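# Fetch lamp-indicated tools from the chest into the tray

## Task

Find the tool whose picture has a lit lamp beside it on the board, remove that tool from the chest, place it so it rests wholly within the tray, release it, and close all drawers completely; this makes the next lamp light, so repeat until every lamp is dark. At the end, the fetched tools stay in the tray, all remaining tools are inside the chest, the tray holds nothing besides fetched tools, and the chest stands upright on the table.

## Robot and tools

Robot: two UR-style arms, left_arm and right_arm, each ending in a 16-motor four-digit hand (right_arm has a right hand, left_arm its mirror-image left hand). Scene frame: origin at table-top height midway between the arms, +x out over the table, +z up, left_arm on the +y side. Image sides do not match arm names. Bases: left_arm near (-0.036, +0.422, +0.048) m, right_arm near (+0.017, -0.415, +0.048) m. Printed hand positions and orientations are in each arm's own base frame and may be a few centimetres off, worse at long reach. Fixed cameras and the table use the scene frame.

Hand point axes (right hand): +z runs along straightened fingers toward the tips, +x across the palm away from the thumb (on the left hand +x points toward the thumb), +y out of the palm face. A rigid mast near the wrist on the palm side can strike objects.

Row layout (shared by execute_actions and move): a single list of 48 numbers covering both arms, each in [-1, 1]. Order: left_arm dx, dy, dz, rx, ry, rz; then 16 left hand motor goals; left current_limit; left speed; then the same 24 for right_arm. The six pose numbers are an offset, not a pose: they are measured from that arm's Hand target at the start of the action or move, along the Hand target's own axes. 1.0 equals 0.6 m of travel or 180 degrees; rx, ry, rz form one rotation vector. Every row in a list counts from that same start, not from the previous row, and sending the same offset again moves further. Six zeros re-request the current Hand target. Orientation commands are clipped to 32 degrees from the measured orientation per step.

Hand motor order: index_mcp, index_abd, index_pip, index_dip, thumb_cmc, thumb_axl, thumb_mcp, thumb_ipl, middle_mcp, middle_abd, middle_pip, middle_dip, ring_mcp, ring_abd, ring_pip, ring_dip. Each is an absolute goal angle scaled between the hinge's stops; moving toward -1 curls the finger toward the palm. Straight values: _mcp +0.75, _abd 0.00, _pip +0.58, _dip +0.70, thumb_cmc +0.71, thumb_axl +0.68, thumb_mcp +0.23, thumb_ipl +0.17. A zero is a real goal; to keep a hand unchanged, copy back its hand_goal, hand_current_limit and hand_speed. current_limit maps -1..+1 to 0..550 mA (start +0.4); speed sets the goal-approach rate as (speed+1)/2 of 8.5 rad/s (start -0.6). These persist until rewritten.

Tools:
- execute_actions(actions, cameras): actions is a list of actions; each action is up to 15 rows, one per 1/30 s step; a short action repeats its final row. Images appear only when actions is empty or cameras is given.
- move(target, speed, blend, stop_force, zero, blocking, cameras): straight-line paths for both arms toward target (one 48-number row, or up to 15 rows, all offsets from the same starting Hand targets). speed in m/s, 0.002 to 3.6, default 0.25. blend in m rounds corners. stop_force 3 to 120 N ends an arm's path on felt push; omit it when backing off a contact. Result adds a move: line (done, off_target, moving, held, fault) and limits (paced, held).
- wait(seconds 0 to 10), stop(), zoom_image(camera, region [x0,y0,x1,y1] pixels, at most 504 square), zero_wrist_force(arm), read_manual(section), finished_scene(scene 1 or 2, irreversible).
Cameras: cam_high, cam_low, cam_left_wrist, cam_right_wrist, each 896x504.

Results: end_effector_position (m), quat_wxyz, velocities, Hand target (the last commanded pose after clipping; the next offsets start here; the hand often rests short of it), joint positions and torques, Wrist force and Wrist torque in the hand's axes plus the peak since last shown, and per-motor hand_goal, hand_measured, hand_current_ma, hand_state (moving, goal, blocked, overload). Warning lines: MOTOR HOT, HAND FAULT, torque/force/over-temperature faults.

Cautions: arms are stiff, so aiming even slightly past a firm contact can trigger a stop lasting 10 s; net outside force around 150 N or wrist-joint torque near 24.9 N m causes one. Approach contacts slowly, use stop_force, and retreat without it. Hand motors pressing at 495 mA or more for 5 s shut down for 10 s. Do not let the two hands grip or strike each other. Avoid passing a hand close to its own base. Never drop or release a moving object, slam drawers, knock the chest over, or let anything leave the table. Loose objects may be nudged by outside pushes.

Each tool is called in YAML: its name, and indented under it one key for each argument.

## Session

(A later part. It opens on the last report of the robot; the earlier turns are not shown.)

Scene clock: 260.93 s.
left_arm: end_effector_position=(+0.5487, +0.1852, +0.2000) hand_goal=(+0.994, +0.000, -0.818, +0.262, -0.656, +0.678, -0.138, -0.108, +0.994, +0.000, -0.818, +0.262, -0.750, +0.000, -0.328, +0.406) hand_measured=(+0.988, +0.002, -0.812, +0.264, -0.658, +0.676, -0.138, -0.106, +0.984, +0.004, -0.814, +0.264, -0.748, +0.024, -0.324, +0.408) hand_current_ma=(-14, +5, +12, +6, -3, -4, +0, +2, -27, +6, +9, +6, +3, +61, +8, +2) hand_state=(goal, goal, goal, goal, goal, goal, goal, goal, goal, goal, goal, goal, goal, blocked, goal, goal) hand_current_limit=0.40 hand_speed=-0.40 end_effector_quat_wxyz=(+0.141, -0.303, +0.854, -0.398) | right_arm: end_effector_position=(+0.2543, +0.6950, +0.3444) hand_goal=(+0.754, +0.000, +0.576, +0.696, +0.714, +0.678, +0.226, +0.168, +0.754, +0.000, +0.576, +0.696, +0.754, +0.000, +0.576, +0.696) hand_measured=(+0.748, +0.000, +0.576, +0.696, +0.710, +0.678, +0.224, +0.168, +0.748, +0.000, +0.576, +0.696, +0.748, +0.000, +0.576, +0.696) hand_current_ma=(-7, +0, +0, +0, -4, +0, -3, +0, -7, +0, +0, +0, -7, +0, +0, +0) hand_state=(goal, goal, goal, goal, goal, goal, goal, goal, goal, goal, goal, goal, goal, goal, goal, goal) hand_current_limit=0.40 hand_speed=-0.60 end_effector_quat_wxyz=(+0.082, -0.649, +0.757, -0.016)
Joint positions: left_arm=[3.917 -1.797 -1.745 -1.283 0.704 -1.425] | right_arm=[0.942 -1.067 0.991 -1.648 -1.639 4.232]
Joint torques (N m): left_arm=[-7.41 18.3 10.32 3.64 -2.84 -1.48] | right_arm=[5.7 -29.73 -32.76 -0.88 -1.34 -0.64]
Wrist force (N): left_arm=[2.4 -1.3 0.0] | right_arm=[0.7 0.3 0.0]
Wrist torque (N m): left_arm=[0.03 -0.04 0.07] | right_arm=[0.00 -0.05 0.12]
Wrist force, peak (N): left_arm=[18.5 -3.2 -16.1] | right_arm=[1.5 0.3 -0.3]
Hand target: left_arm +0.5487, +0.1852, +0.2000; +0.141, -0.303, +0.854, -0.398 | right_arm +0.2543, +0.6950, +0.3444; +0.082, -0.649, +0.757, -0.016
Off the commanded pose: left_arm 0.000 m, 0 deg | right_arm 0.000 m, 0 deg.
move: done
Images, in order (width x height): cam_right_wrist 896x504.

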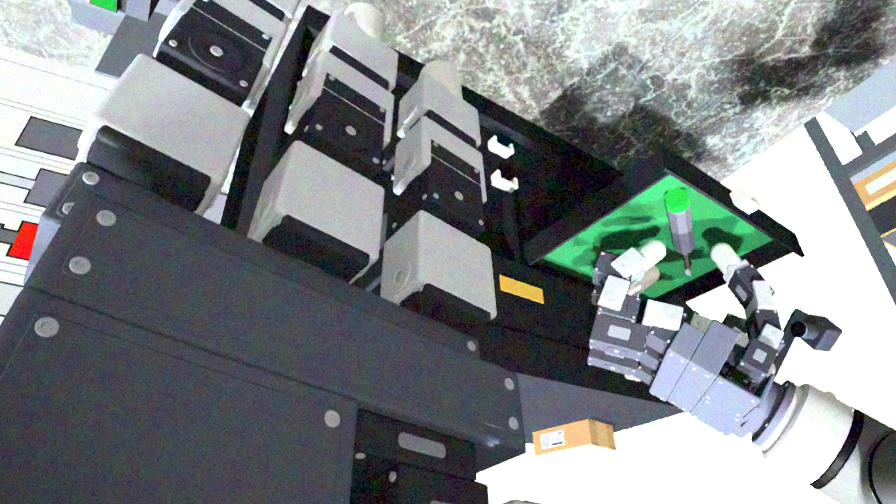

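move:
  target:
    - [0.01,-0.0053,0.0063,0,0,0,0.993,0.0,-0.8175,0.261,-0.657,0.677,-0.138,-0.109,0.993,0.0,-0.8175,0.261,-0.75,0.0,-0.328,0.406,0.4,-0.4,0,0,0,0,0,0,0.754,0,0.576,0.696,0.714,0.678,0.226,0.168,0.754,0,0.576,0.696,0.754,0,0.576,0.696,0.4,-0.6]
    - [0.01,0.0407,0.0448,0,0,0,0.993,0.0,-0.8175,0.261,-0.657,0.677,-0.138,-0.109,0.993,0.0,-0.8175,0.261,-0.75,0.0,-0.328,0.406,0.4,-0.4,0,0,0,0,0,0,0.754,0,0.576,0.696,0.714,0.678,0.226,0.168,0.754,0,0.576,0.696,0.754,0,0.576,0.696,0.4,-0.6]
  speed: 0.03
  stop_force: 4
  cameras: ["cam_right_wrist"]

zoom_image:
  camera: "cam_right_wrist"
  region: [560, 140, 820, 320]

Scene clock: 264.13 s.
left_arm: end_effector_position=(+0.5471, +0.1775, +0.1690) hand_goal=(+0.994, +0.000, -0.818, +0.262, -0.656, +0.678, -0.138, -0.108, +0.994, +0.000, -0.818, +0.262, -0.750, +0.000, -0.328, +0.406) hand_measured=(+0.994, +0.002, -0.822, +0.256, -0.658, +0.676, -0.138, -0.108, +0.992, +0.004, -0.824, +0.254, -0.748, +0.024, -0.324, +0.408) hand_current_ma=(+0, +5, -10, -14, -3, -4, +0, -1, -3, +5, -15, -20, +3, +61, +8, +2) hand_state=(goal, goal, goal, goal, goal, goal, goal, goal, goal, goal, goal, goal, goal, blocked, goal, goal) hand_current_limit=0.40 hand_speed=-0.40 end_effector_quat_wxyz=(+0.141, -0.303, +0.854, -0.398) | right_arm: end_effector_position=(+0.2543, +0.6950, +0.3444) hand_goal=(+0.754, +0.000, +0.576, +0.696, +0.714, +0.678, +0.226, +0.168, +0.754, +0.000, +0.576, +0.696, +0.754, +0.000, +0.576, +0.696) hand_measured=(+0.748, +0.000, +0.576, +0.696, +0.710, +0.678, +0.224, +0.168, +0.748, +0.000, +0.576, +0.696, +0.748, +0.000, +0.576, +0.696) hand_current_ma=(-7, +0, +0, +0, -4, +0, -3, +0, -7, +0, +0, +0, -7, +0, +0, +0) hand_state=(goal, goal, goal, goal, goal, goal, goal, goal, goal, goal, goal, goal, goal, goal, goal, goal) hand_current_limit=0.40 hand_speed=-0.60 end_effector_quat_wxyz=(+0.082, -0.649, +0.757, -0.016)
Joint positions: left_arm=[3.909 -1.818 -1.808 -1.19 0.703 -1.437] | right_arm=[0.942 -1.067 0.991 -1.648 -1.639 4.232]
Joint torques (N m): left_arm=[-4.6 45.09 32.55 0.47 0.27 -0.88] | right_arm=[5.57 -30.98 -32.4 -0.86 -1.28 -0.48]
Wrist force (N): left_arm=[2.7 -2.9 -0.5] | right_arm=[0.9 0.0 -0.2]
Wrist torque (N m): left_arm=[0.04 -0.08 0.08] | right_arm=[0.01 -0.07 0.14]
Wrist force, peak (N): left_arm=[2.9 -10.1 -4.0] | right_arm=[1.5 0.3 -0.3]
Hand target: left_arm +0.5471, +0.1775, +0.1690; +0.141, -0.303, +0.854, -0.398 (not the last commanded pose) | right_arm +0.2543, +0.6950, +0.3444; +0.082, -0.649, +0.757, -0.016
Off the commanded pose: left_arm 0.005 m, 0 deg | right_arm 0.000 m, 0 deg.
move: contact (left_arm); path passed 1 of 2 targets
Images, in order (width x height): cam_right_wrist 896x504.

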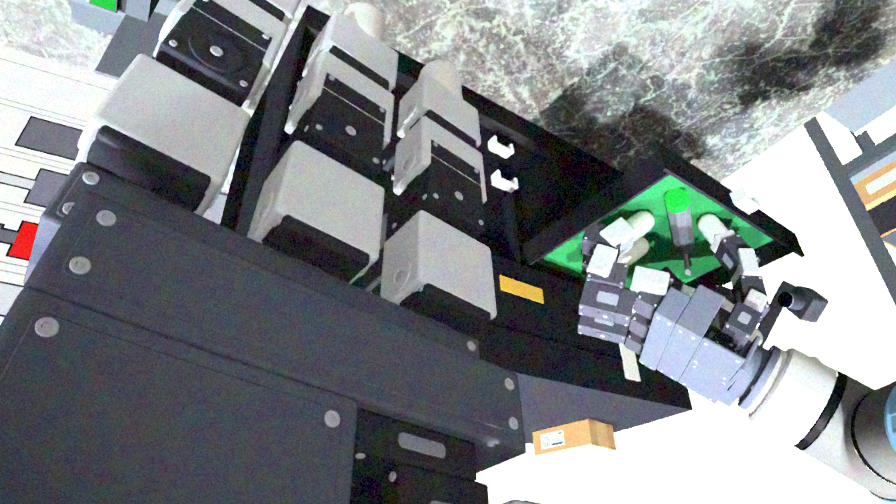

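Scaled by 1.938 from the camera's 896x504 image, which has a finer 1280x720 frame.

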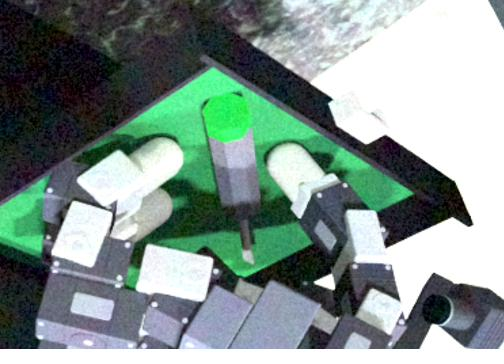

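move:
  target:
    - [0,-0.0015,-0.0013,0,0,0,0.6,0.0,-0.8175,0.261,-0.657,0.677,-0.5,-0.109,0.6,0.0,-0.8175,0.261,-0.75,0.0,-0.328,0.406,0.0,-0.85,0,0,0,0,0,0,0.754,0,0.576,0.696,0.714,0.678,0.226,0.168,0.754,0,0.576,0.696,0.754,0,0.576,0.696,0.4,-0.6]
  speed: 0.03
  cameras: ["cam_right_wrist"]

zoom_image:
  camera: "cam_right_wrist"
  region: [560, 140, 820, 320]

Scene clock: 265.57 s.
left_arm: end_effector_position=(+0.5471, +0.1775, +0.1702) hand_goal=(+0.600, +0.000, -0.818, +0.262, -0.656, +0.678, -0.500, -0.108, +0.600, +0.000, -0.818, +0.262, -0.750, +0.000, -0.328, +0.406) hand_measured=(+0.764, +0.002, -0.800, +0.264, -0.652, +0.680, -0.200, -0.080, +0.750, +0.002, -0.804, +0.268, -0.748, +0.024, -0.324, +0.408) hand_current_ma=(+275, +3, +51, +5, +8, +6, +275, +128, +275, +3, +42, +13, +3, +61, +8, +2) hand_state=(blocked, goal, goal, goal, goal, goal, blocked, blocked, blocked, goal, goal, goal, goal, blocked, goal, goal) hand_current_limit=0.00 hand_speed=-0.85 end_effector_quat_wxyz=(+0.141, -0.303, +0.854, -0.398) | right_arm: end_effector_position=(+0.2543, +0.6950, +0.3444) hand_goal=(+0.754, +0.000, +0.576, +0.696, +0.714, +0.678, +0.226, +0.168, +0.754, +0.000, +0.576, +0.696, +0.754, +0.000, +0.576, +0.696) hand_measured=(+0.748, +0.000, +0.576, +0.696, +0.710, +0.678, +0.224, +0.168, +0.748, +0.000, +0.576, +0.696, +0.748, +0.000, +0.576, +0.696) hand_current_ma=(-7, +0, +0, +0, -4, +0, -3, +0, -7, +0, +0, +0, -7, +0, +0, +0) hand_state=(goal, goal, goal, goal, goal, goal, goal, goal, goal, goal, goal, goal, goal, goal, goal, goal) hand_current_limit=0.40 hand_speed=-0.60 end_effector_quat_wxyz=(+0.082, -0.649, +0.757, -0.016)
Joint positions: left_arm=[3.909 -1.817 -1.806 -1.193 0.703 -1.437] | right_arm=[0.942 -1.067 0.991 -1.648 -1.639 4.232]
Joint torques (N m): left_arm=[-0.49 45.17 31.46 0.28 -0.38 0.42] | right_arm=[6.84 -29.48 -32.54 -0.94 -1.27 -0.67]
Wrist force (N): left_arm=[2.6 -3.9 -0.6] | right_arm=[1.1 0.1 0.1]
Wrist torque (N m): left_arm=[0.19 -0.09 0.11] | right_arm=[-0.02 -0.09 0.14]
Wrist force, peak (N): left_arm=[2.7 -4.6 -1.8] | right_arm=[1.3 0.5 -0.3]
Hand target: left_arm +0.5471, +0.1776, +0.1702; +0.141, -0.303, +0.854, -0.398 | right_arm +0.2543, +0.6950, +0.3444; +0.082, -0.649, +0.757, -0.016
Off the commanded pose: left_arm 0.000 m, 0 deg | right_arm 0.000 m, 0 deg.
move: done
Images, in order (width x height): cam_right_wrist 896x504.

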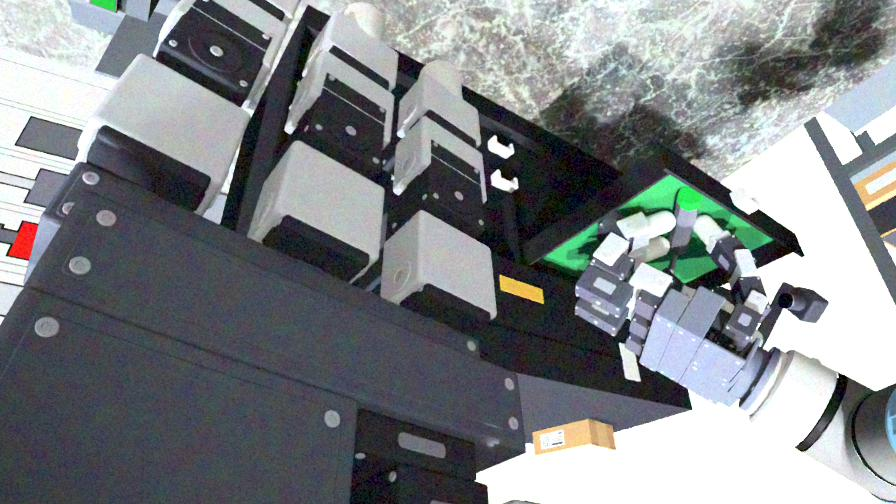

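Scaled by 1.938 from the camera's 896x504 image, which has a finer 1280x720 frame.

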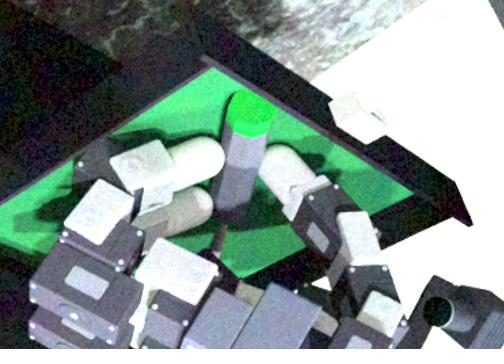

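move:
  target:
    - [0,0,0,0,0,0,0.45,0.0,-0.88,0.2,-0.657,0.677,-0.62,-0.25,0.45,0.0,-0.88,0.2,-0.75,0.0,-0.328,0.406,0.7,-0.85,0,0,0,0,0,0,0.754,0,0.576,0.696,0.714,0.678,0.226,0.168,0.754,0,0.576,0.696,0.754,0,0.576,0.696,0.4,-0.6]
    - [0,-0.0255,-0.0214,0,0,0,0.45,0.0,-0.88,0.2,-0.657,0.677,-0.62,-0.25,0.45,0.0,-0.88,0.2,-0.75,0.0,-0.328,0.406,0.7,-0.85,0,0,0,0,0,0,0.754,0,0.576,0.696,0.714,0.678,0.226,0.168,0.754,0,0.576,0.696,0.754,0,0.576,0.696,0.4,-0.6]
  speed: 0.03
  cameras: ["cam_right_wrist"]

zoom_image:
  camera: "cam_right_wrist"
  region: [560, 140, 820, 320]

Scene clock: 268.07 s.
left_arm: end_effector_position=(+0.5471, +0.1776, +0.1901) hand_goal=(+0.450, +0.000, -0.880, +0.200, -0.656, +0.678, -0.620, -0.250, +0.450, +0.000, -0.880, +0.200, -0.750, +0.000, -0.328, +0.406) hand_measured=(+0.484, +0.002, -0.904, +0.174, -0.646, +0.682, -0.106, -0.080, +0.460, +0.000, -0.896, +0.188, -0.748, +0.024, -0.324, +0.408) hand_current_ma=(+119, +3, -75, -84, +29, +13, +468, +468, +25, +0, -42, -31, +3, +61, +8, +2) hand_state=(blocked, goal, blocked, blocked, goal, goal, blocked, blocked, goal, goal, goal, goal, goal, blocked, goal, goal) hand_current_limit=0.70 hand_speed=-0.85 end_effector_quat_wxyz=(+0.141, -0.303, +0.854, -0.398) | right_arm: end_effector_position=(+0.2543, +0.6950, +0.3444) hand_goal=(+0.754, +0.000, +0.576, +0.696, +0.714, +0.678, +0.226, +0.168, +0.754, +0.000, +0.576, +0.696, +0.754, +0.000, +0.576, +0.696) hand_measured=(+0.748, +0.000, +0.576, +0.696, +0.710, +0.678, +0.224, +0.168, +0.748, +0.000, +0.576, +0.696, +0.748, +0.000, +0.576, +0.696) hand_current_ma=(-7, +0, +0, +0, -4, +0, -3, +0, -7, +0, +0, +0, -7, +0, +0, +0) hand_state=(goal, goal, goal, goal, goal, goal, goal, goal, goal, goal, goal, goal, goal, goal, goal, goal) hand_current_limit=0.40 hand_speed=-0.60 end_effector_quat_wxyz=(+0.082, -0.649, +0.757, -0.016)
Joint positions: left_arm=[3.909 -1.795 -1.777 -1.243 0.703 -1.437] | right_arm=[0.942 -1.067 0.991 -1.648 -1.639 4.232]
Joint torques (N m): left_arm=[-0.74 45.14 33.4 0.51 -1.42 1.02] | right_arm=[5.35 -30.42 -32.08 -0.87 -1.23 -0.56]
Wrist force (N): left_arm=[2.6 -1.0 0.4] | right_arm=[1.0 0.0 -0.3]
Wrist torque (N m): left_arm=[0.09 -0.08 0.07] | right_arm=[0.01 -0.08 0.14]
Wrist force, peak (N): left_arm=[1.9 -10.7 -3.4] | right_arm=[1.4 0.4 -0.3]
Hand target: left_arm +0.5471, +0.1776, +0.1902; +0.141, -0.303, +0.854, -0.398 | right_arm +0.2543, +0.6950, +0.3444; +0.082, -0.649, +0.757, -0.016
Off the commanded pose: left_arm 0.000 m, 0 deg | right_arm 0.000 m, 0 deg.
move: done
Images, in order (width x height): cam_right_wrist 896x504.

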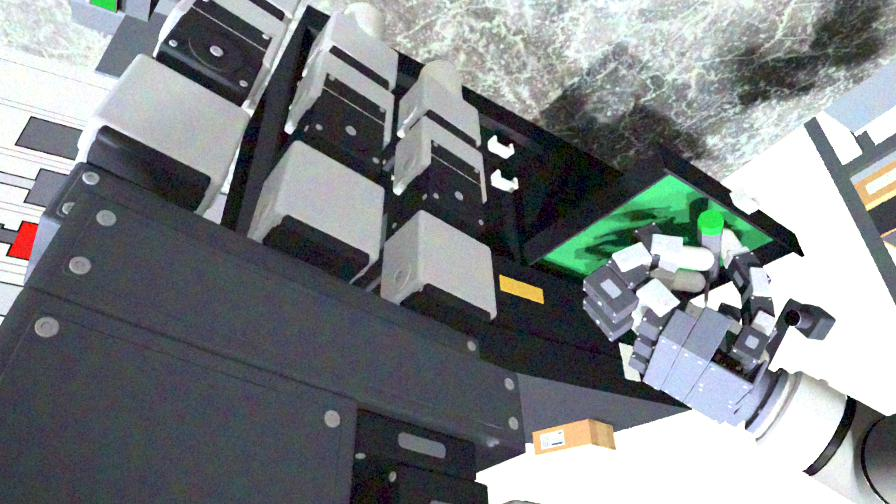

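Scaled by 1.938 from the camera's 896x504 image, which has a finer 1280x720 frame.

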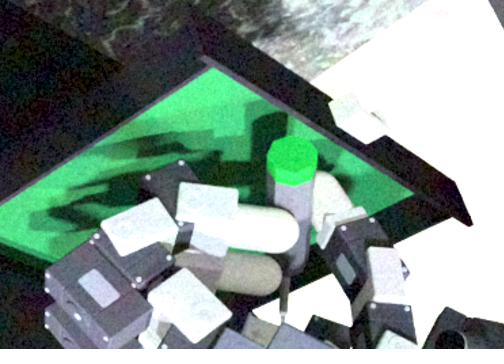

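move:
  target:
    - [0,-0.1277,-0.1072,0,0,0,0.45,0.0,-0.88,0.2,-0.657,0.677,-0.62,-0.25,0.45,0.0,-0.88,0.2,-0.75,0.0,-0.328,0.406,0.7,-0.85,0,0,0,0,0,0,0.754,0,0.576,0.696,0.714,0.678,0.226,0.168,0.754,0,0.576,0.696,0.754,0,0.576,0.696,0.4,-0.6]
  speed: 0.08
  cameras: ["cam_right_wrist","cam_left_wrist","cam_high"]

zoom_image:
  camera: "cam_right_wrist"
  region: [560, 140, 860, 400]

Scene clock: 270.23 s.
left_arm: end_effector_position=(+0.5471, +0.1776, +0.2901) hand_goal=(+0.450, +0.000, -0.880, +0.200, -0.656, +0.678, -0.620, -0.250, +0.450, +0.000, -0.880, +0.200, -0.750, +0.000, -0.328, +0.406) hand_measured=(+0.484, +0.002, -0.904, +0.174, -0.646, +0.682, -0.106, -0.080, +0.460, +0.000, -0.896, +0.188, -0.748, +0.024, -0.324, +0.408) hand_current_ma=(+119, +3, -75, -84, +29, +13, +467, +467, +25, +0, -42, -31, +3, +61, +8, +2) hand_state=(blocked, goal, blocked, blocked, goal, goal, blocked, blocked, goal, goal, goal, goal, goal, blocked, goal, goal) hand_current_limit=0.70 hand_speed=-0.85 end_effector_quat_wxyz=(+0.141, -0.303, +0.854, -0.398) | right_arm: end_effector_position=(+0.2543, +0.6950, +0.3444) hand_goal=(+0.754, +0.000, +0.576, +0.696, +0.714, +0.678, +0.226, +0.168, +0.754, +0.000, +0.576, +0.696, +0.754, +0.000, +0.576, +0.696) hand_measured=(+0.748, +0.000, +0.576, +0.696, +0.710, +0.678, +0.224, +0.168, +0.748, +0.000, +0.576, +0.696, +0.748, +0.000, +0.576, +0.696) hand_current_ma=(-7, +0, +0, +0, -4, +0, -3, +0, -7, +0, +0, +0, -7, +0, +0, +0) hand_state=(goal, goal, goal, goal, goal, goal, goal, goal, goal, goal, goal, goal, goal, goal, goal, goal) hand_current_limit=0.40 hand_speed=-0.60 end_effector_quat_wxyz=(+0.082, -0.649, +0.757, -0.016)
Joint positions: left_arm=[3.909 -1.725 -1.595 -1.496 0.703 -1.437] | right_arm=[0.942 -1.067 0.991 -1.648 -1.639 4.232]
Joint torques (N m): left_arm=[6.61 44.62 34.66 0.77 -1.98 1.22] | right_arm=[6.19 -30.25 -33.14 -0.85 -1.31 -0.5]
Wrist force (N): left_arm=[2.7 -1.0 0.6] | right_arm=[1.1 -0.1 0.2]
Wrist torque (N m): left_arm=[0.08 -0.08 -0.09] | right_arm=[-0.05 -0.11 0.14]
Wrist force, peak (N): left_arm=[3.1 -1.2 0.6] | right_arm=[1.3 0.3 -0.5]
Hand target: left_arm +0.5471, +0.1776, +0.2902; +0.141, -0.303, +0.854, -0.398 | right_arm +0.2543, +0.6950, +0.3444; +0.082, -0.649, +0.757, -0.016
Off the commanded pose: left_arm 0.000 m, 0 deg | right_arm 0.000 m, 0 deg.
move: done
Images, in order (width x height): cam_high 896x504, cam_left_wrist 896x504, cam_right_wrist 896x504.

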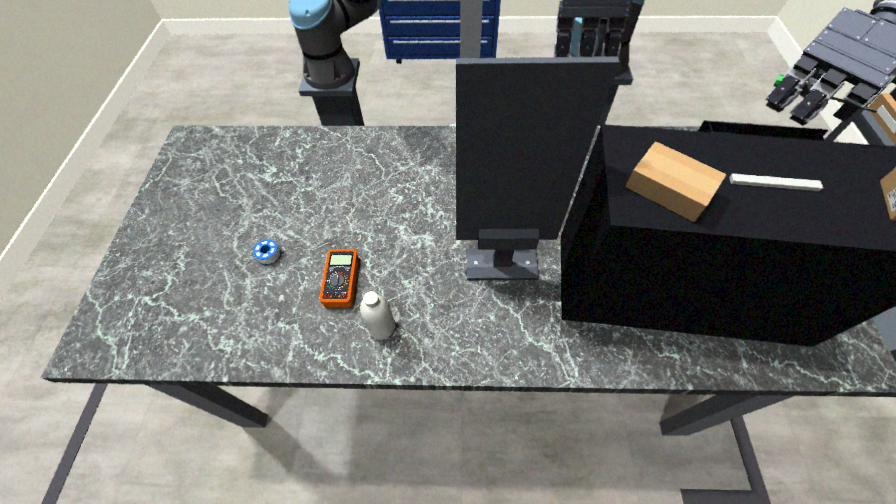

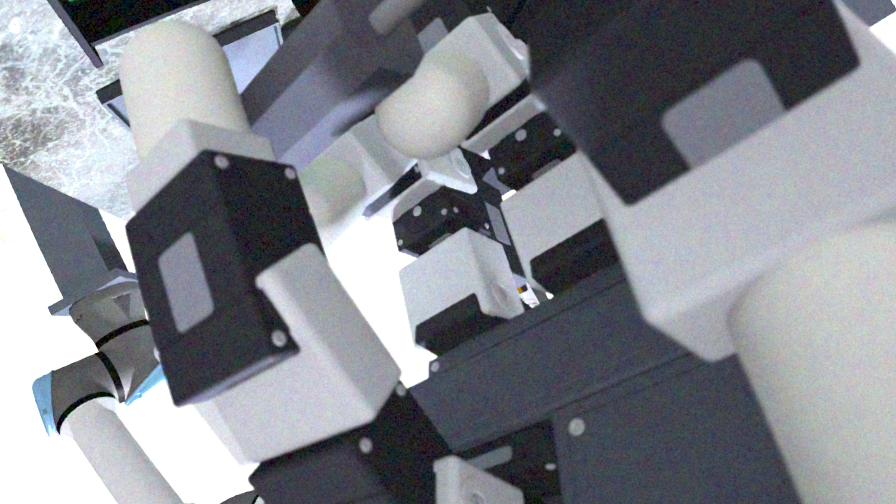

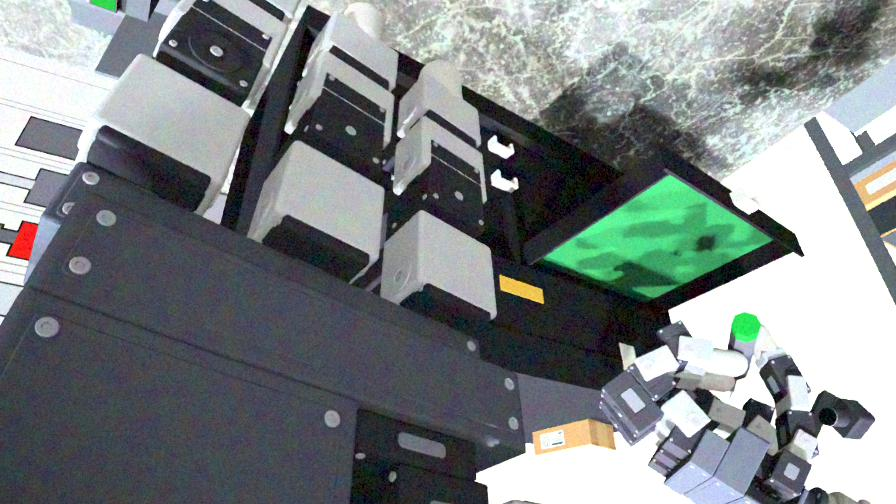

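Scaled by 1.680 from the camera's 896x504 image, which has a finer 1280x720 frame.

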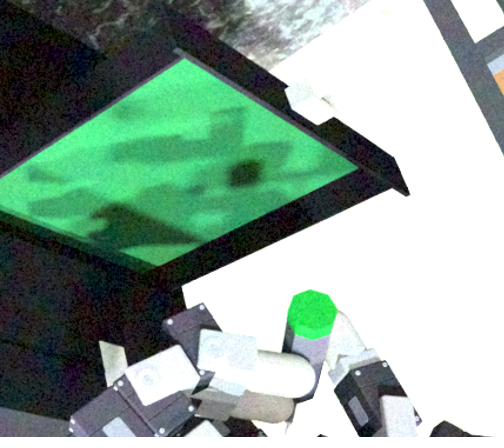

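move:
  target:
    - [0,0,0,0,0,0,0.45,0.0,-0.88,0.2,-0.657,0.677,-0.62,-0.25,0.45,0.0,-0.88,0.2,-0.75,0.0,-0.328,0.406,0.7,-0.85,0.6567,-0.1053,-0.0561,0,0,0,0.754,0,0.576,0.696,0.714,0.678,0.226,0.168,0.754,0,0.576,0.696,0.754,0,0.576,0.696,0.4,-0.6]
  speed: 0.3
  cameras: ["cam_right_wrist"]

Scene clock: 273.10 s.
left_arm: end_effector_position=(+0.5471, +0.1776, +0.2902) hand_goal=(+0.450, +0.000, -0.880, +0.200, -0.656, +0.678, -0.620, -0.250, +0.450, +0.000, -0.880, +0.200, -0.750, +0.000, -0.328, +0.406) hand_measured=(+0.484, +0.002, -0.904, +0.174, -0.646, +0.682, -0.106, -0.080, +0.460, +0.000, -0.896, +0.188, -0.748, +0.024, -0.324, +0.408) hand_current_ma=(+119, +3, -75, -84, +29, +13, +468, +468, +25, +0, -42, -31, +3, +61, +8, +2) hand_state=(blocked, goal, blocked, blocked, goal, goal, blocked, blocked, goal, goal, goal, goal, goal, blocked, goal, goal) hand_current_limit=0.70 hand_speed=-0.85 end_effector_quat_wxyz=(+0.141, -0.303, +0.854, -0.398) | right_arm: end_effector_position=(+0.2541, +0.2947, +0.3449) hand_goal=(+0.754, +0.000, +0.576, +0.696, +0.714, +0.678, +0.226, +0.168, +0.754, +0.000, +0.576, +0.696, +0.754, +0.000, +0.576, +0.696) hand_measured=(+0.748, +0.000, +0.576, +0.696, +0.710, +0.678, +0.224, +0.168, +0.748, +0.000, +0.576, +0.696, +0.748, +0.000, +0.576, +0.696) hand_current_ma=(-7, +0, +0, +0, -4, +0, -3, +0, -7, +0, +0, +0, -7, +0, +0, +0) hand_state=(goal, goal, goal, goal, goal, goal, goal, goal, goal, goal, goal, goal, goal, goal, goal, goal) hand_current_limit=0.40 hand_speed=-0.60 end_effector_quat_wxyz=(+0.082, -0.649, +0.757, -0.016)
Joint positions: left_arm=[3.909 -1.725 -1.595 -1.497 0.703 -1.437] | right_arm=[0.32 -1.881 1.89 -1.744 -1.538 3.617]
Joint torques (N m): left_arm=[7.64 40.86 35.25 0.65 -2.54 1.09] | right_arm=[-13.92 -19.37 -14.68 -0.53 2.65 -1.29]
Wrist force (N): left_arm=[2.7 -0.9 0.3] | right_arm=[0.8 0.4 -0.6]
Wrist torque (N m): left_arm=[0.12 -0.10 -0.09] | right_arm=[0.07 -0.06 0.11]
Wrist force, peak (N): left_arm=[2.9 -1.2 0.4] | right_arm=[2.2 -0.1 -0.3]
Hand target: left_arm +0.5471, +0.1776, +0.2902; +0.141, -0.303, +0.854, -0.398 | right_arm +0.2541, +0.2946, +0.3449; +0.082, -0.649, +0.757, -0.016
Off the commanded pose: left_arm 0.000 m, 0 deg | right_arm 0.000 m, 0 deg.
move: done
Images, in order (width x height): cam_right_wrist 896x504.

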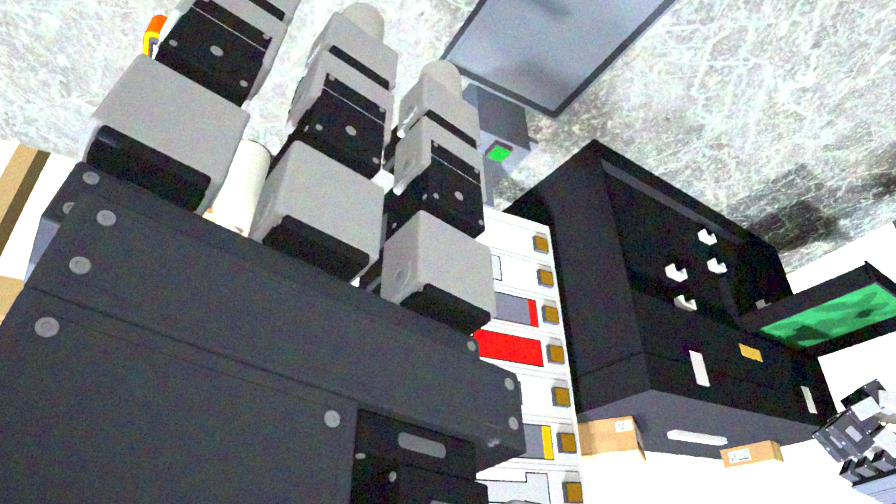

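move:
  target:
    - [0.6982,-0.3432,0.5078,0,0.1489,0.125,0.45,0.0,-0.88,0.2,-0.657,0.677,-0.62,-0.25,0.45,0.0,-0.88,0.2,-0.75,0.0,-0.328,0.406,0.7,-0.85,0,0,0,0,0,0,0.754,0,0.576,0.696,0.714,0.678,0.226,0.168,0.754,0,0.576,0.696,0.754,0,0.576,0.696,0.4,-0.6]
  speed: 0.2
  cameras: ["cam_right_wrist","cam_high","cam_low"]

Scene clock: 277.70 s.
left_arm: end_effector_position=(+0.4519, -0.3701, +0.2524) hand_goal=(+0.450, +0.000, -0.880, +0.200, -0.656, +0.678, -0.620, -0.250, +0.450, +0.000, -0.880, +0.200, -0.750, +0.000, -0.328, +0.406) hand_measured=(+0.484, +0.002, -0.904, +0.174, -0.646, +0.682, -0.106, -0.080, +0.460, +0.000, -0.896, +0.188, -0.748, +0.024, -0.324, +0.408) hand_current_ma=(+116, +3, -75, -84, +29, +13, +468, +468, +25, +0, -42, -31, +3, +61, +8, +2) hand_state=(blocked, goal, blocked, blocked, goal, goal, blocked, blocked, goal, goal, goal, goal, goal, blocked, goal, goal) hand_current_limit=0.70 hand_speed=-0.85 end_effector_quat_wxyz=(+0.015, -0.032, +0.906, -0.422) | right_arm: end_effector_position=(+0.2541, +0.2946, +0.3449) hand_goal=(+0.754, +0.000, +0.576, +0.696, +0.714, +0.678, +0.226, +0.168, +0.754, +0.000, +0.576, +0.696, +0.754, +0.000, +0.576, +0.696) hand_measured=(+0.748, +0.000, +0.576, +0.696, +0.710, +0.678, +0.224, +0.168, +0.748, +0.000, +0.576, +0.696, +0.748, +0.000, +0.576, +0.696) hand_current_ma=(-7, +0, +0, +0, -4, +0, -3, +0, -7, +0, +0, +0, -7, +0, +0, +0) hand_state=(goal, goal, goal, goal, goal, goal, goal, goal, goal, goal, goal, goal, goal, goal, goal, goal) hand_current_limit=0.40 hand_speed=-0.60 end_effector_quat_wxyz=(+0.082, -0.649, +0.757, -0.016)
Joint positions: left_arm=[2.909 -1.701 -1.839 -0.831 0.75 -2.024] | right_arm=[0.319 -1.881 1.89 -1.744 -1.538 3.617]
Joint torques (N m): left_arm=[-7.4 15.8 34.07 4.2 0.05 -1.66] | right_arm=[-14.55 -19.07 -15.6 -0.71 2.53 -1.44]
Wrist force (N): left_arm=[2.2 -1.0 0.3] | right_arm=[0.7 0.1 -0.5]
Wrist torque (N m): left_arm=[0.11 -0.02 0.05] | right_arm=[0.03 -0.06 0.10]
Wrist force, peak (N): left_arm=[2.9 -1.7 1.2] | right_arm=[1.3 0.1 -0.5]
Hand target: left_arm +0.4519, -0.3703, +0.2524; +0.015, -0.032, +0.906, -0.422 | right_arm +0.2541, +0.2946, +0.3449; +0.082, -0.649, +0.757, -0.016
Off the commanded pose: left_arm 0.000 m, 0 deg | right_arm 0.000 m, 0 deg.
move: done
Images, in order (width x height): cam_high 896x504, cam_low 896x504, cam_right_wrist 896x504.

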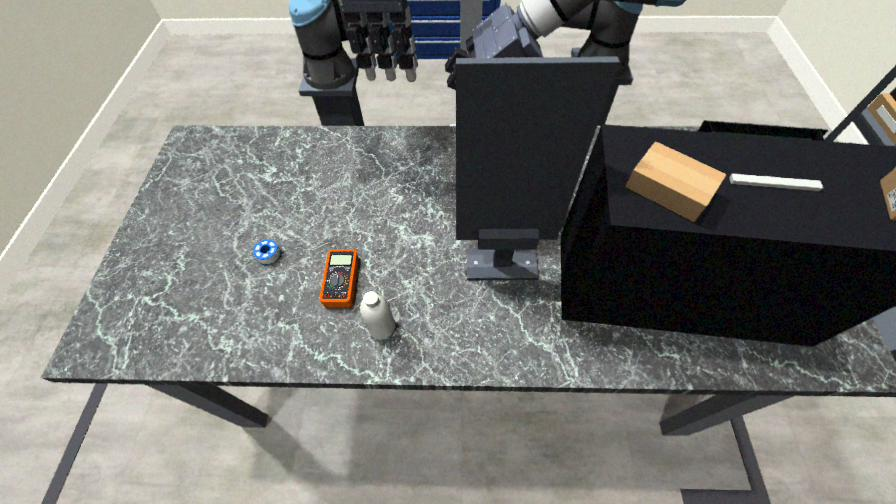

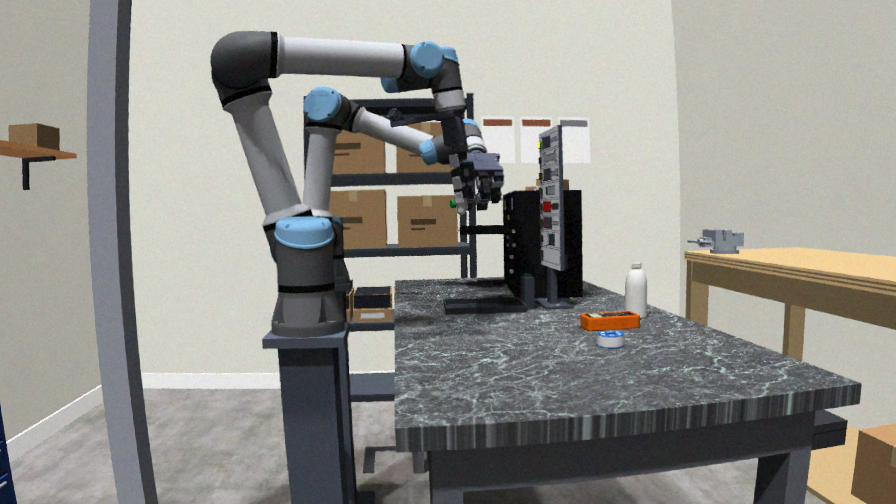

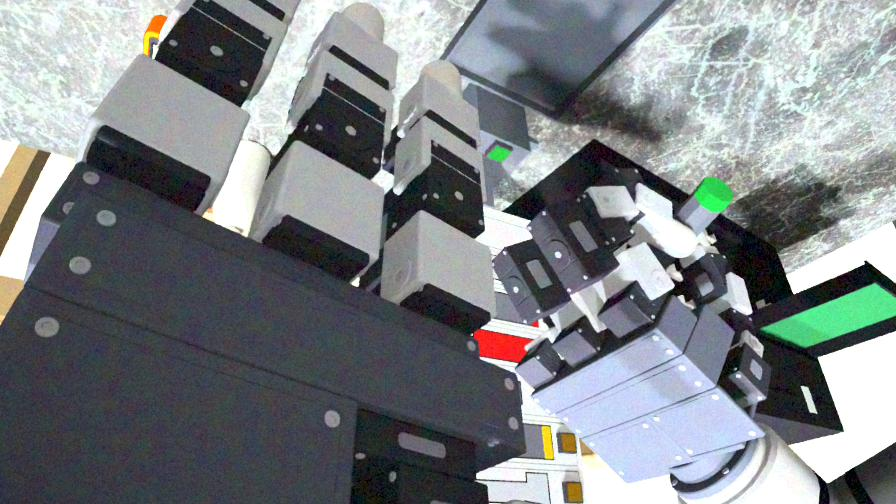

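move:
  target: [0,0.2554,0.2143,0,0,0,0.45,0,-0.88,0.2,-0.657,0.677,-0.62,-0.25,0.45,0,-0.88,0.2,-0.75,0,-0.328,0.406,0.7,-0.85,0,0,0,0,0,0,0.754,0,0.576,0.696,0.714,0.678,0.226,0.168,0.754,0,0.576,0.696,0.754,0,0.576,0.696,0.4,-0.6]
  speed: 0.12
  cameras: ["cam_right_wrist","cam_left_wrist","cam_high"]

Scene clock: 281.93 s.
left_arm: end_effector_position=(+0.4518, -0.3704, +0.0524) hand_goal=(+0.450, +0.000, -0.880, +0.200, -0.656, +0.678, -0.620, -0.250, +0.450, +0.000, -0.880, +0.200, -0.750, +0.000, -0.328, +0.406) hand_measured=(+0.484, +0.002, -0.904, +0.174, -0.646, +0.682, -0.106, -0.080, +0.460, +0.000, -0.896, +0.188, -0.748, +0.024, -0.324, +0.408) hand_current_ma=(+116, +3, -75, -84, +29, +13, +467, +468, +25, +0, -42, -31, +3, +61, +8, +2) hand_state=(blocked, goal, blocked, blocked, goal, goal, blocked, blocked, goal, goal, goal, goal, goal, blocked, goal, goal) hand_current_limit=0.70 hand_speed=-0.85 end_effector_quat_wxyz=(+0.015, -0.032, +0.906, -0.422) | right_arm: end_effector_position=(+0.2541, +0.2946, +0.3449) hand_goal=(+0.754, +0.000, +0.576, +0.696, +0.714, +0.678, +0.226, +0.168, +0.754, +0.000, +0.576, +0.696, +0.754, +0.000, +0.576, +0.696) hand_measured=(+0.748, +0.000, +0.576, +0.696, +0.710, +0.678, +0.224, +0.168, +0.748, +0.000, +0.576, +0.696, +0.748, +0.000, +0.576, +0.696) hand_current_ma=(-7, +0, +0, +0, -4, +0, -3, +0, -7, +0, +0, +0, -7, +0, +0, +0) hand_state=(goal, goal, goal, goal, goal, goal, goal, goal, goal, goal, goal, goal, goal, goal, goal, goal) hand_current_limit=0.40 hand_speed=-0.60 end_effector_quat_wxyz=(+0.082, -0.649, +0.757, -0.016)
Joint positions: left_arm=[2.908 -2.015 -2.058 -0.298 0.751 -2.024] | right_arm=[0.319 -1.881 1.89 -1.744 -1.538 3.617]
Joint torques (N m): left_arm=[-7.68 21.79 3 4.18 0.26 -1.44] | right_arm=[-13 -19.06 -16.01 -0.67 2.27 -1.11]
Wrist force (N): left_arm=[2.6 -1.0 0.3] | right_arm=[1.0 0.6 -0.4]
Wrist torque (N m): left_arm=[0.10 -0.08 0.09] | right_arm=[0.09 -0.09 0.14]
Wrist force, peak (N): left_arm=[2.9 -1.4 0.0] | right_arm=[1.2 0.4 -0.7]
Hand target: left_arm +0.4518, -0.3704, +0.0523; +0.015, -0.032, +0.906, -0.422 | right_arm +0.2541, +0.2946, +0.3449; +0.082, -0.649, +0.757, -0.016
Off the commanded pose: left_arm 0.000 m, 0 deg | right_arm 0.000 m, 0 deg.
move: done
Images, in order (width x height): cam_high 896x504, cam_left_wrist 896x504, cam_right_wrist 896x504.

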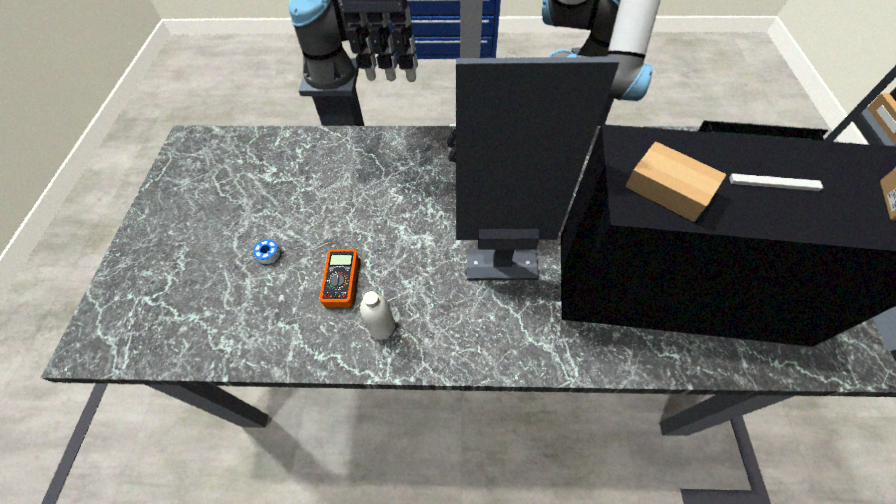

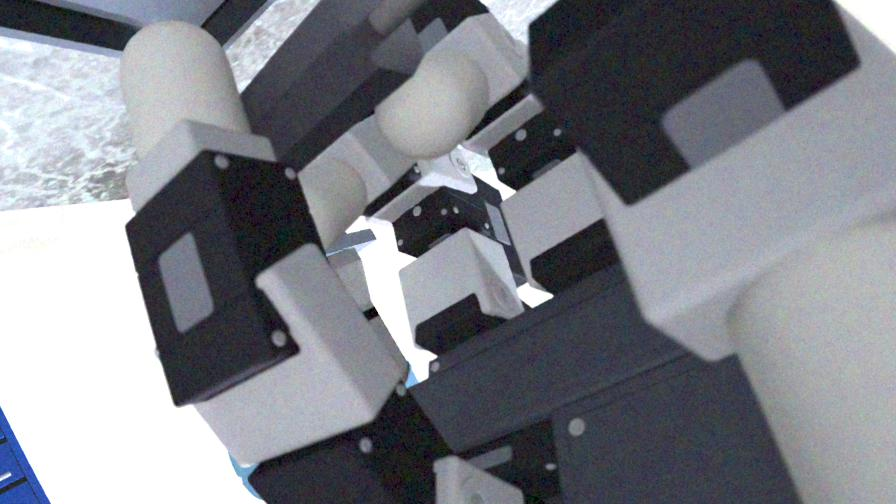

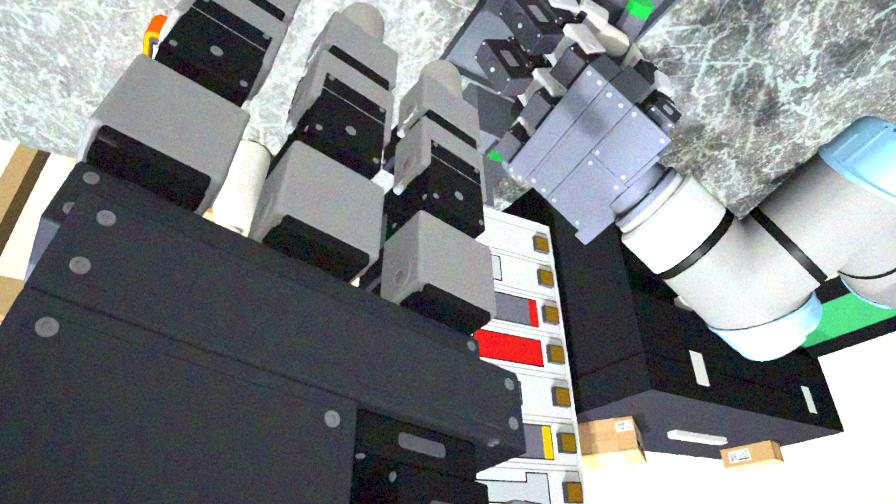

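zoom_image:
  camera: "cam_right_wrist"
  region: [420, 0, 720, 240]

Scaled by 1.680 from the camera's 896x504 image, which has a finer 1280x720 frame.

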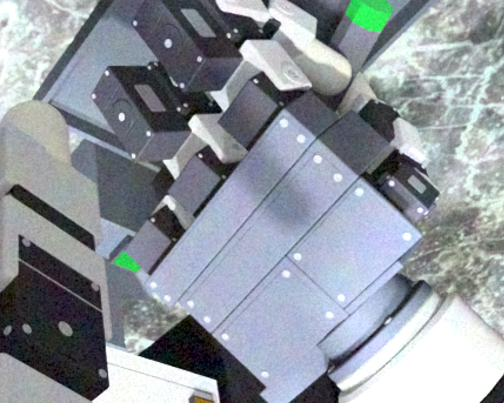

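wait:
  seconds: 0
  cameras: ["cam_low"]

zoom_image:
  camera: "cam_low"
  region: [200, 0, 700, 504]

Scene clock: 285.20 s.
left_arm: end_effector_position=(+0.4518, -0.3704, +0.0523) hand_goal=(+0.450, +0.000, -0.880, +0.200, -0.656, +0.678, -0.620, -0.250, +0.450, +0.000, -0.880, +0.200, -0.750, +0.000, -0.328, +0.406) hand_measured=(+0.484, +0.002, -0.904, +0.174, -0.646, +0.682, -0.106, -0.080, +0.460, +0.000, -0.896, +0.188, -0.748, +0.024, -0.324, +0.408) hand_current_ma=(+116, +3, -75, -84, +29, +13, +467, +468, +25, +0, -42, -31, +3, +61, +8, +2) hand_state=(blocked, goal, blocked, blocked, goal, goal, blocked, blocked, goal, goal, goal, goal, goal, blocked, goal, goal) hand_current_limit=0.70 hand_speed=-0.85 end_effector_quat_wxyz=(+0.015, -0.032, +0.906, -0.422) | right_arm: end_effector_position=(+0.2541, +0.2946, +0.3449) hand_goal=(+0.754, +0.000, +0.576, +0.696, +0.714, +0.678, +0.226, +0.168, +0.754, +0.000, +0.576, +0.696, +0.754, +0.000, +0.576, +0.696) hand_measured=(+0.748, +0.000, +0.576, +0.696, +0.710, +0.678, +0.224, +0.168, +0.748, +0.000, +0.576, +0.696, +0.748, +0.000, +0.576, +0.696) hand_current_ma=(-7, +0, +0, +0, -4, +0, -3, +0, -7, +0, +0, +0, -7, +0, +0, +0) hand_state=(goal, goal, goal, goal, goal, goal, goal, goal, goal, goal, goal, goal, goal, goal, goal, goal) hand_current_limit=0.40 hand_speed=-0.60 end_effector_quat_wxyz=(+0.082, -0.649, +0.757, -0.016)
Joint positions: left_arm=[2.908 -2.015 -2.058 -0.298 0.751 -2.024] | right_arm=[0.319 -1.881 1.89 -1.744 -1.538 3.617]
Joint torques (N m): left_arm=[-7.6 21.27 2.73 4.05 0.34 -1.55] | right_arm=[-13.2 -18.46 -15.43 -0.83 2.48 -1.18]
Wrist force (N): left_arm=[2.5 -0.9 0.3] | right_arm=[0.9 0.4 -0.2]
Wrist torque (N m): left_arm=[0.12 -0.08 0.08] | right_arm=[0.04 -0.08 0.12]
Wrist force, peak (N): left_arm=[2.8 -1.2 0.4] | right_arm=[1.4 0.0 -0.4]
Hand target: left_arm +0.4518, -0.3704, +0.0523; +0.015, -0.032, +0.906, -0.422 | right_arm +0.2541, +0.2946, +0.3449; +0.082, -0.649, +0.757, -0.016
Off the commanded pose: left_arm 0.000 m, 0 deg | right_arm 0.000 m, 0 deg.
Images, in order (width x height): cam_low 896x504.

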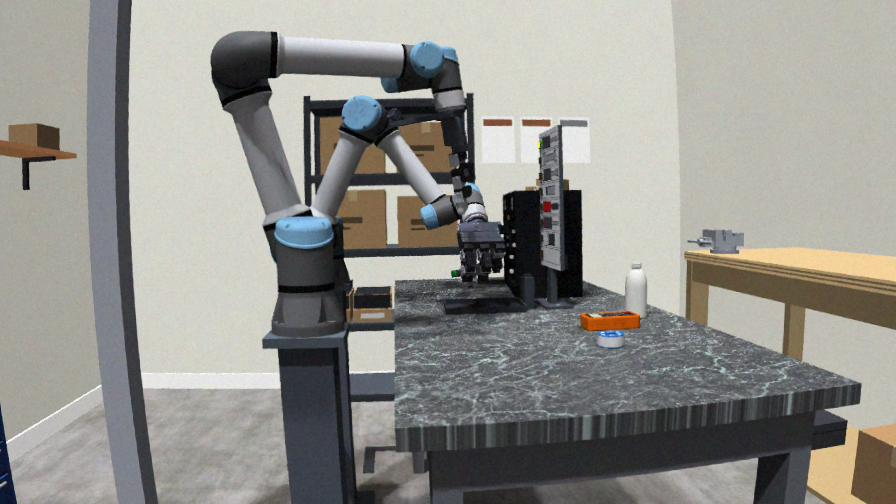

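Scaled by 1.000.

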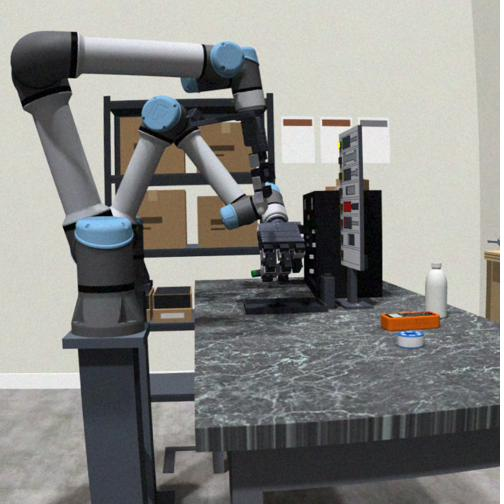

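zoom_image:
  camera: "cam_low"
  region: [400, 200, 600, 340]

Scaled by 2.520 from the camera's 896x504 image, which has a finer 1280x720 frame.

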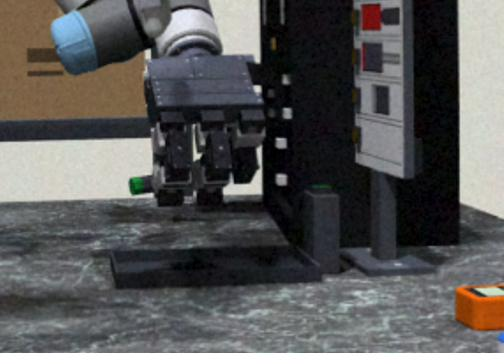

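move:
  target: [-0.0014,0.0895,0.049,0,0,0,0.45,0,-0.88,0.2,-0.657,0.677,-0.62,-0.25,0.45,0,-0.88,0.2,-0.75,0,-0.328,0.406,0.7,-0.85,0,0,0,0,0,0,0.754,0,0.576,0.696,0.714,0.678,0.226,0.168,0.754,0,0.576,0.696,0.754,0,0.576,0.696,0.4,-0.6]
  speed: 0.1
  cameras: ["cam_low"]

zoom_image:
  camera: "cam_low"
  region: [400, 200, 600, 340]

Scene clock: 287.87 s.
left_arm: end_effector_position=(+0.4518, -0.3584, -0.0075) hand_goal=(+0.450, +0.000, -0.880, +0.200, -0.656, +0.678, -0.620, -0.250, +0.450, +0.000, -0.880, +0.200, -0.750, +0.000, -0.328, +0.406) hand_measured=(+0.484, +0.002, -0.904, +0.174, -0.646, +0.682, -0.106, -0.080, +0.460, +0.000, -0.896, +0.188, -0.748, +0.024, -0.324, +0.408) hand_current_ma=(+116, +3, -75, -84, +29, +13, +467, +468, +25, +0, -42, -31, +3, +61, +8, +2) hand_state=(blocked, goal, blocked, blocked, goal, goal, blocked, blocked, goal, goal, goal, goal, goal, blocked, goal, goal) hand_current_limit=0.70 hand_speed=-0.85 end_effector_quat_wxyz=(+0.015, -0.032, +0.906, -0.422) | right_arm: end_effector_position=(+0.2541, +0.2946, +0.3449) hand_goal=(+0.754, +0.000, +0.576, +0.696, +0.714, +0.678, +0.226, +0.168, +0.754, +0.000, +0.576, +0.696, +0.754, +0.000, +0.576, +0.696) hand_measured=(+0.748, +0.000, +0.576, +0.696, +0.710, +0.678, +0.224, +0.168, +0.748, +0.000, +0.576, +0.696, +0.748, +0.000, +0.576, +0.696) hand_current_ma=(-7, +0, +0, +0, -4, +0, -3, +0, -7, +0, +0, +0, -7, +0, +0, +0) hand_state=(goal, goal, goal, goal, goal, goal, goal, goal, goal, goal, goal, goal, goal, goal, goal, goal) hand_current_limit=0.40 hand_speed=-0.60 end_effector_quat_wxyz=(+0.082, -0.649, +0.757, -0.016)
Joint positions: left_arm=[2.931 -2.137 -2.092 -0.165 0.743 -1.992] | right_arm=[0.319 -1.881 1.89 -1.744 -1.538 3.617]
Joint torques (N m): left_arm=[7.95 23.31 0.01 3.93 -2.82 1.1] | right_arm=[-13.04 -18.41 -15.61 -0.87 2.18 -1.03]
Wrist force (N): left_arm=[2.7 -0.8 0.3] | right_arm=[1.1 0.4 -0.3]
Wrist torque (N m): left_arm=[0.12 -0.10 -0.10] | right_arm=[0.05 -0.10 0.13]
Wrist force, peak (N): left_arm=[2.6 -1.9 0.0] | right_arm=[1.4 -0.1 -0.4]
Hand target: left_arm +0.4518, -0.3584, -0.0077; +0.015, -0.032, +0.906, -0.422 | right_arm +0.2541, +0.2946, +0.3449; +0.082, -0.649, +0.757, -0.016
Off the commanded pose: left_arm 0.000 m, 0 deg | right_arm 0.000 m, 0 deg.
move: done
Images, in order (width x height): cam_low 896x504.

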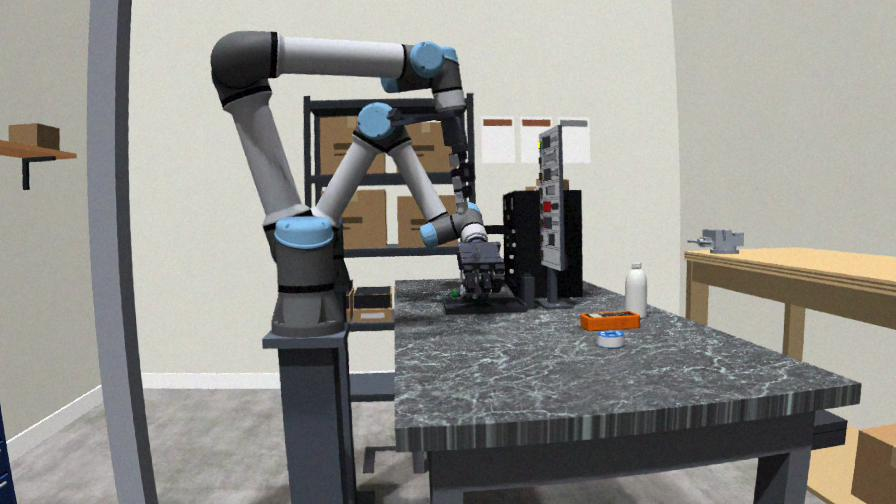

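Scaled by 2.520 from the camera's 896x504 image, which has a finer 1280x720 frame.

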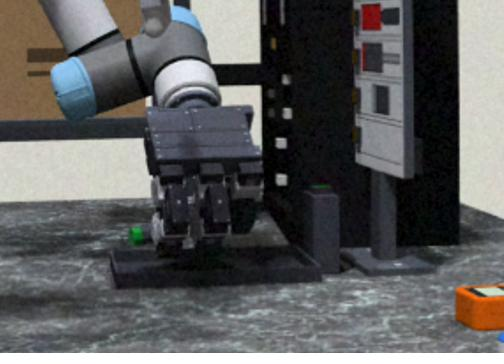

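move:
  target: [0,0.0447,0.0375,0,0,0,0.45,0,-0.88,0.2,-0.657,0.677,-0.62,-0.25,0.45,0,-0.88,0.2,-0.75,0,-0.328,0.406,0.7,-0.85,0,0,0,0,0,0,0.754,0,0.576,0.696,0.714,0.678,0.226,0.168,0.754,0,0.576,0.696,0.754,0,0.576,0.696,0.4,-0.6]
  speed: 0.03
  stop_force: 4
  cameras: ["cam_low"]

zoom_image:
  camera: "cam_low"
  region: [400, 200, 600, 340]

Scene clock: 290.27 s.
left_arm: end_effector_position=(+0.4516, -0.3583, -0.0285) hand_goal=(+0.450, +0.000, -0.880, +0.200, -0.656, +0.678, -0.620, -0.250, +0.450, +0.000, -0.880, +0.200, -0.750, +0.000, -0.328, +0.406) hand_measured=(+0.480, -0.004, -0.902, +0.194, -0.668, +0.672, -0.244, -0.230, +0.452, +0.002, -0.900, +0.198, -0.748, +0.024, -0.324, +0.408) hand_current_ma=(+107, -7, -69, -13, -36, -16, +468, +80, +4, +2, -56, -6, +3, +61, +8, +2) hand_state=(blocked, goal, blocked, goal, goal, goal, blocked, goal, goal, goal, goal, goal, goal, blocked, goal, goal) hand_current_limit=0.70 hand_speed=-0.85 end_effector_quat_wxyz=(+0.014, -0.032, +0.906, -0.422) | right_arm: end_effector_position=(+0.2541, +0.2946, +0.3449) hand_goal=(+0.754, +0.000, +0.576, +0.696, +0.714, +0.678, +0.226, +0.168, +0.754, +0.000, +0.576, +0.696, +0.754, +0.000, +0.576, +0.696) hand_measured=(+0.748, +0.000, +0.576, +0.696, +0.710, +0.678, +0.224, +0.168, +0.748, +0.000, +0.576, +0.696, +0.748, +0.000, +0.576, +0.696) hand_current_ma=(-7, +0, +0, +0, -4, +0, -3, +0, -7, +0, +0, +0, -7, +0, +0, +0) hand_state=(goal, goal, goal, goal, goal, goal, goal, goal, goal, goal, goal, goal, goal, goal, goal, goal) hand_current_limit=0.40 hand_speed=-0.60 end_effector_quat_wxyz=(+0.082, -0.649, +0.757, -0.016)
Joint positions: left_arm=[2.931 -2.188 -2.093 -0.114 0.743 -1.992] | right_arm=[0.319 -1.881 1.89 -1.744 -1.538 3.617]
Joint torques (N m): left_arm=[7.83 49.96 -2.36 0.64 -2.33 1.15] | right_arm=[-13.06 -18.97 -15.73 -0.8 2.31 -0.86]
Wrist force (N): left_arm=[2.7 -3.2 -1.0] | right_arm=[1.0 0.1 -0.3]
Wrist torque (N m): left_arm=[0.06 -0.11 -0.06] | right_arm=[0.01 -0.09 0.12]
Wrist force, peak (N): left_arm=[6.0 -22.7 -13.4] | right_arm=[1.5 0.0 -0.2]
Hand target: left_arm +0.4516, -0.3583, -0.0285; +0.014, -0.032, +0.906, -0.422 (not the last commanded pose) | right_arm +0.2541, +0.2946, +0.3449; +0.082, -0.649, +0.757, -0.016
Off the commanded pose: left_arm 0.014 m, 0 deg | right_arm 0.000 m, 0 deg.
move: contact (left_arm)
Images, in order (width x height): cam_low 896x504.

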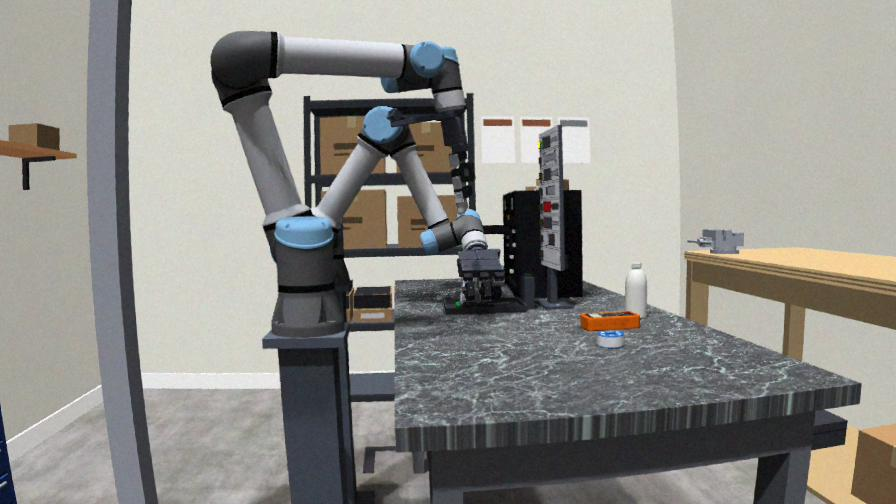

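Scaled by 2.520 from the camera's 896x504 image, which has a finer 1280x720 frame.

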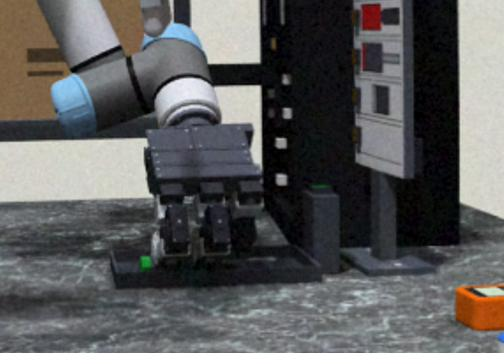

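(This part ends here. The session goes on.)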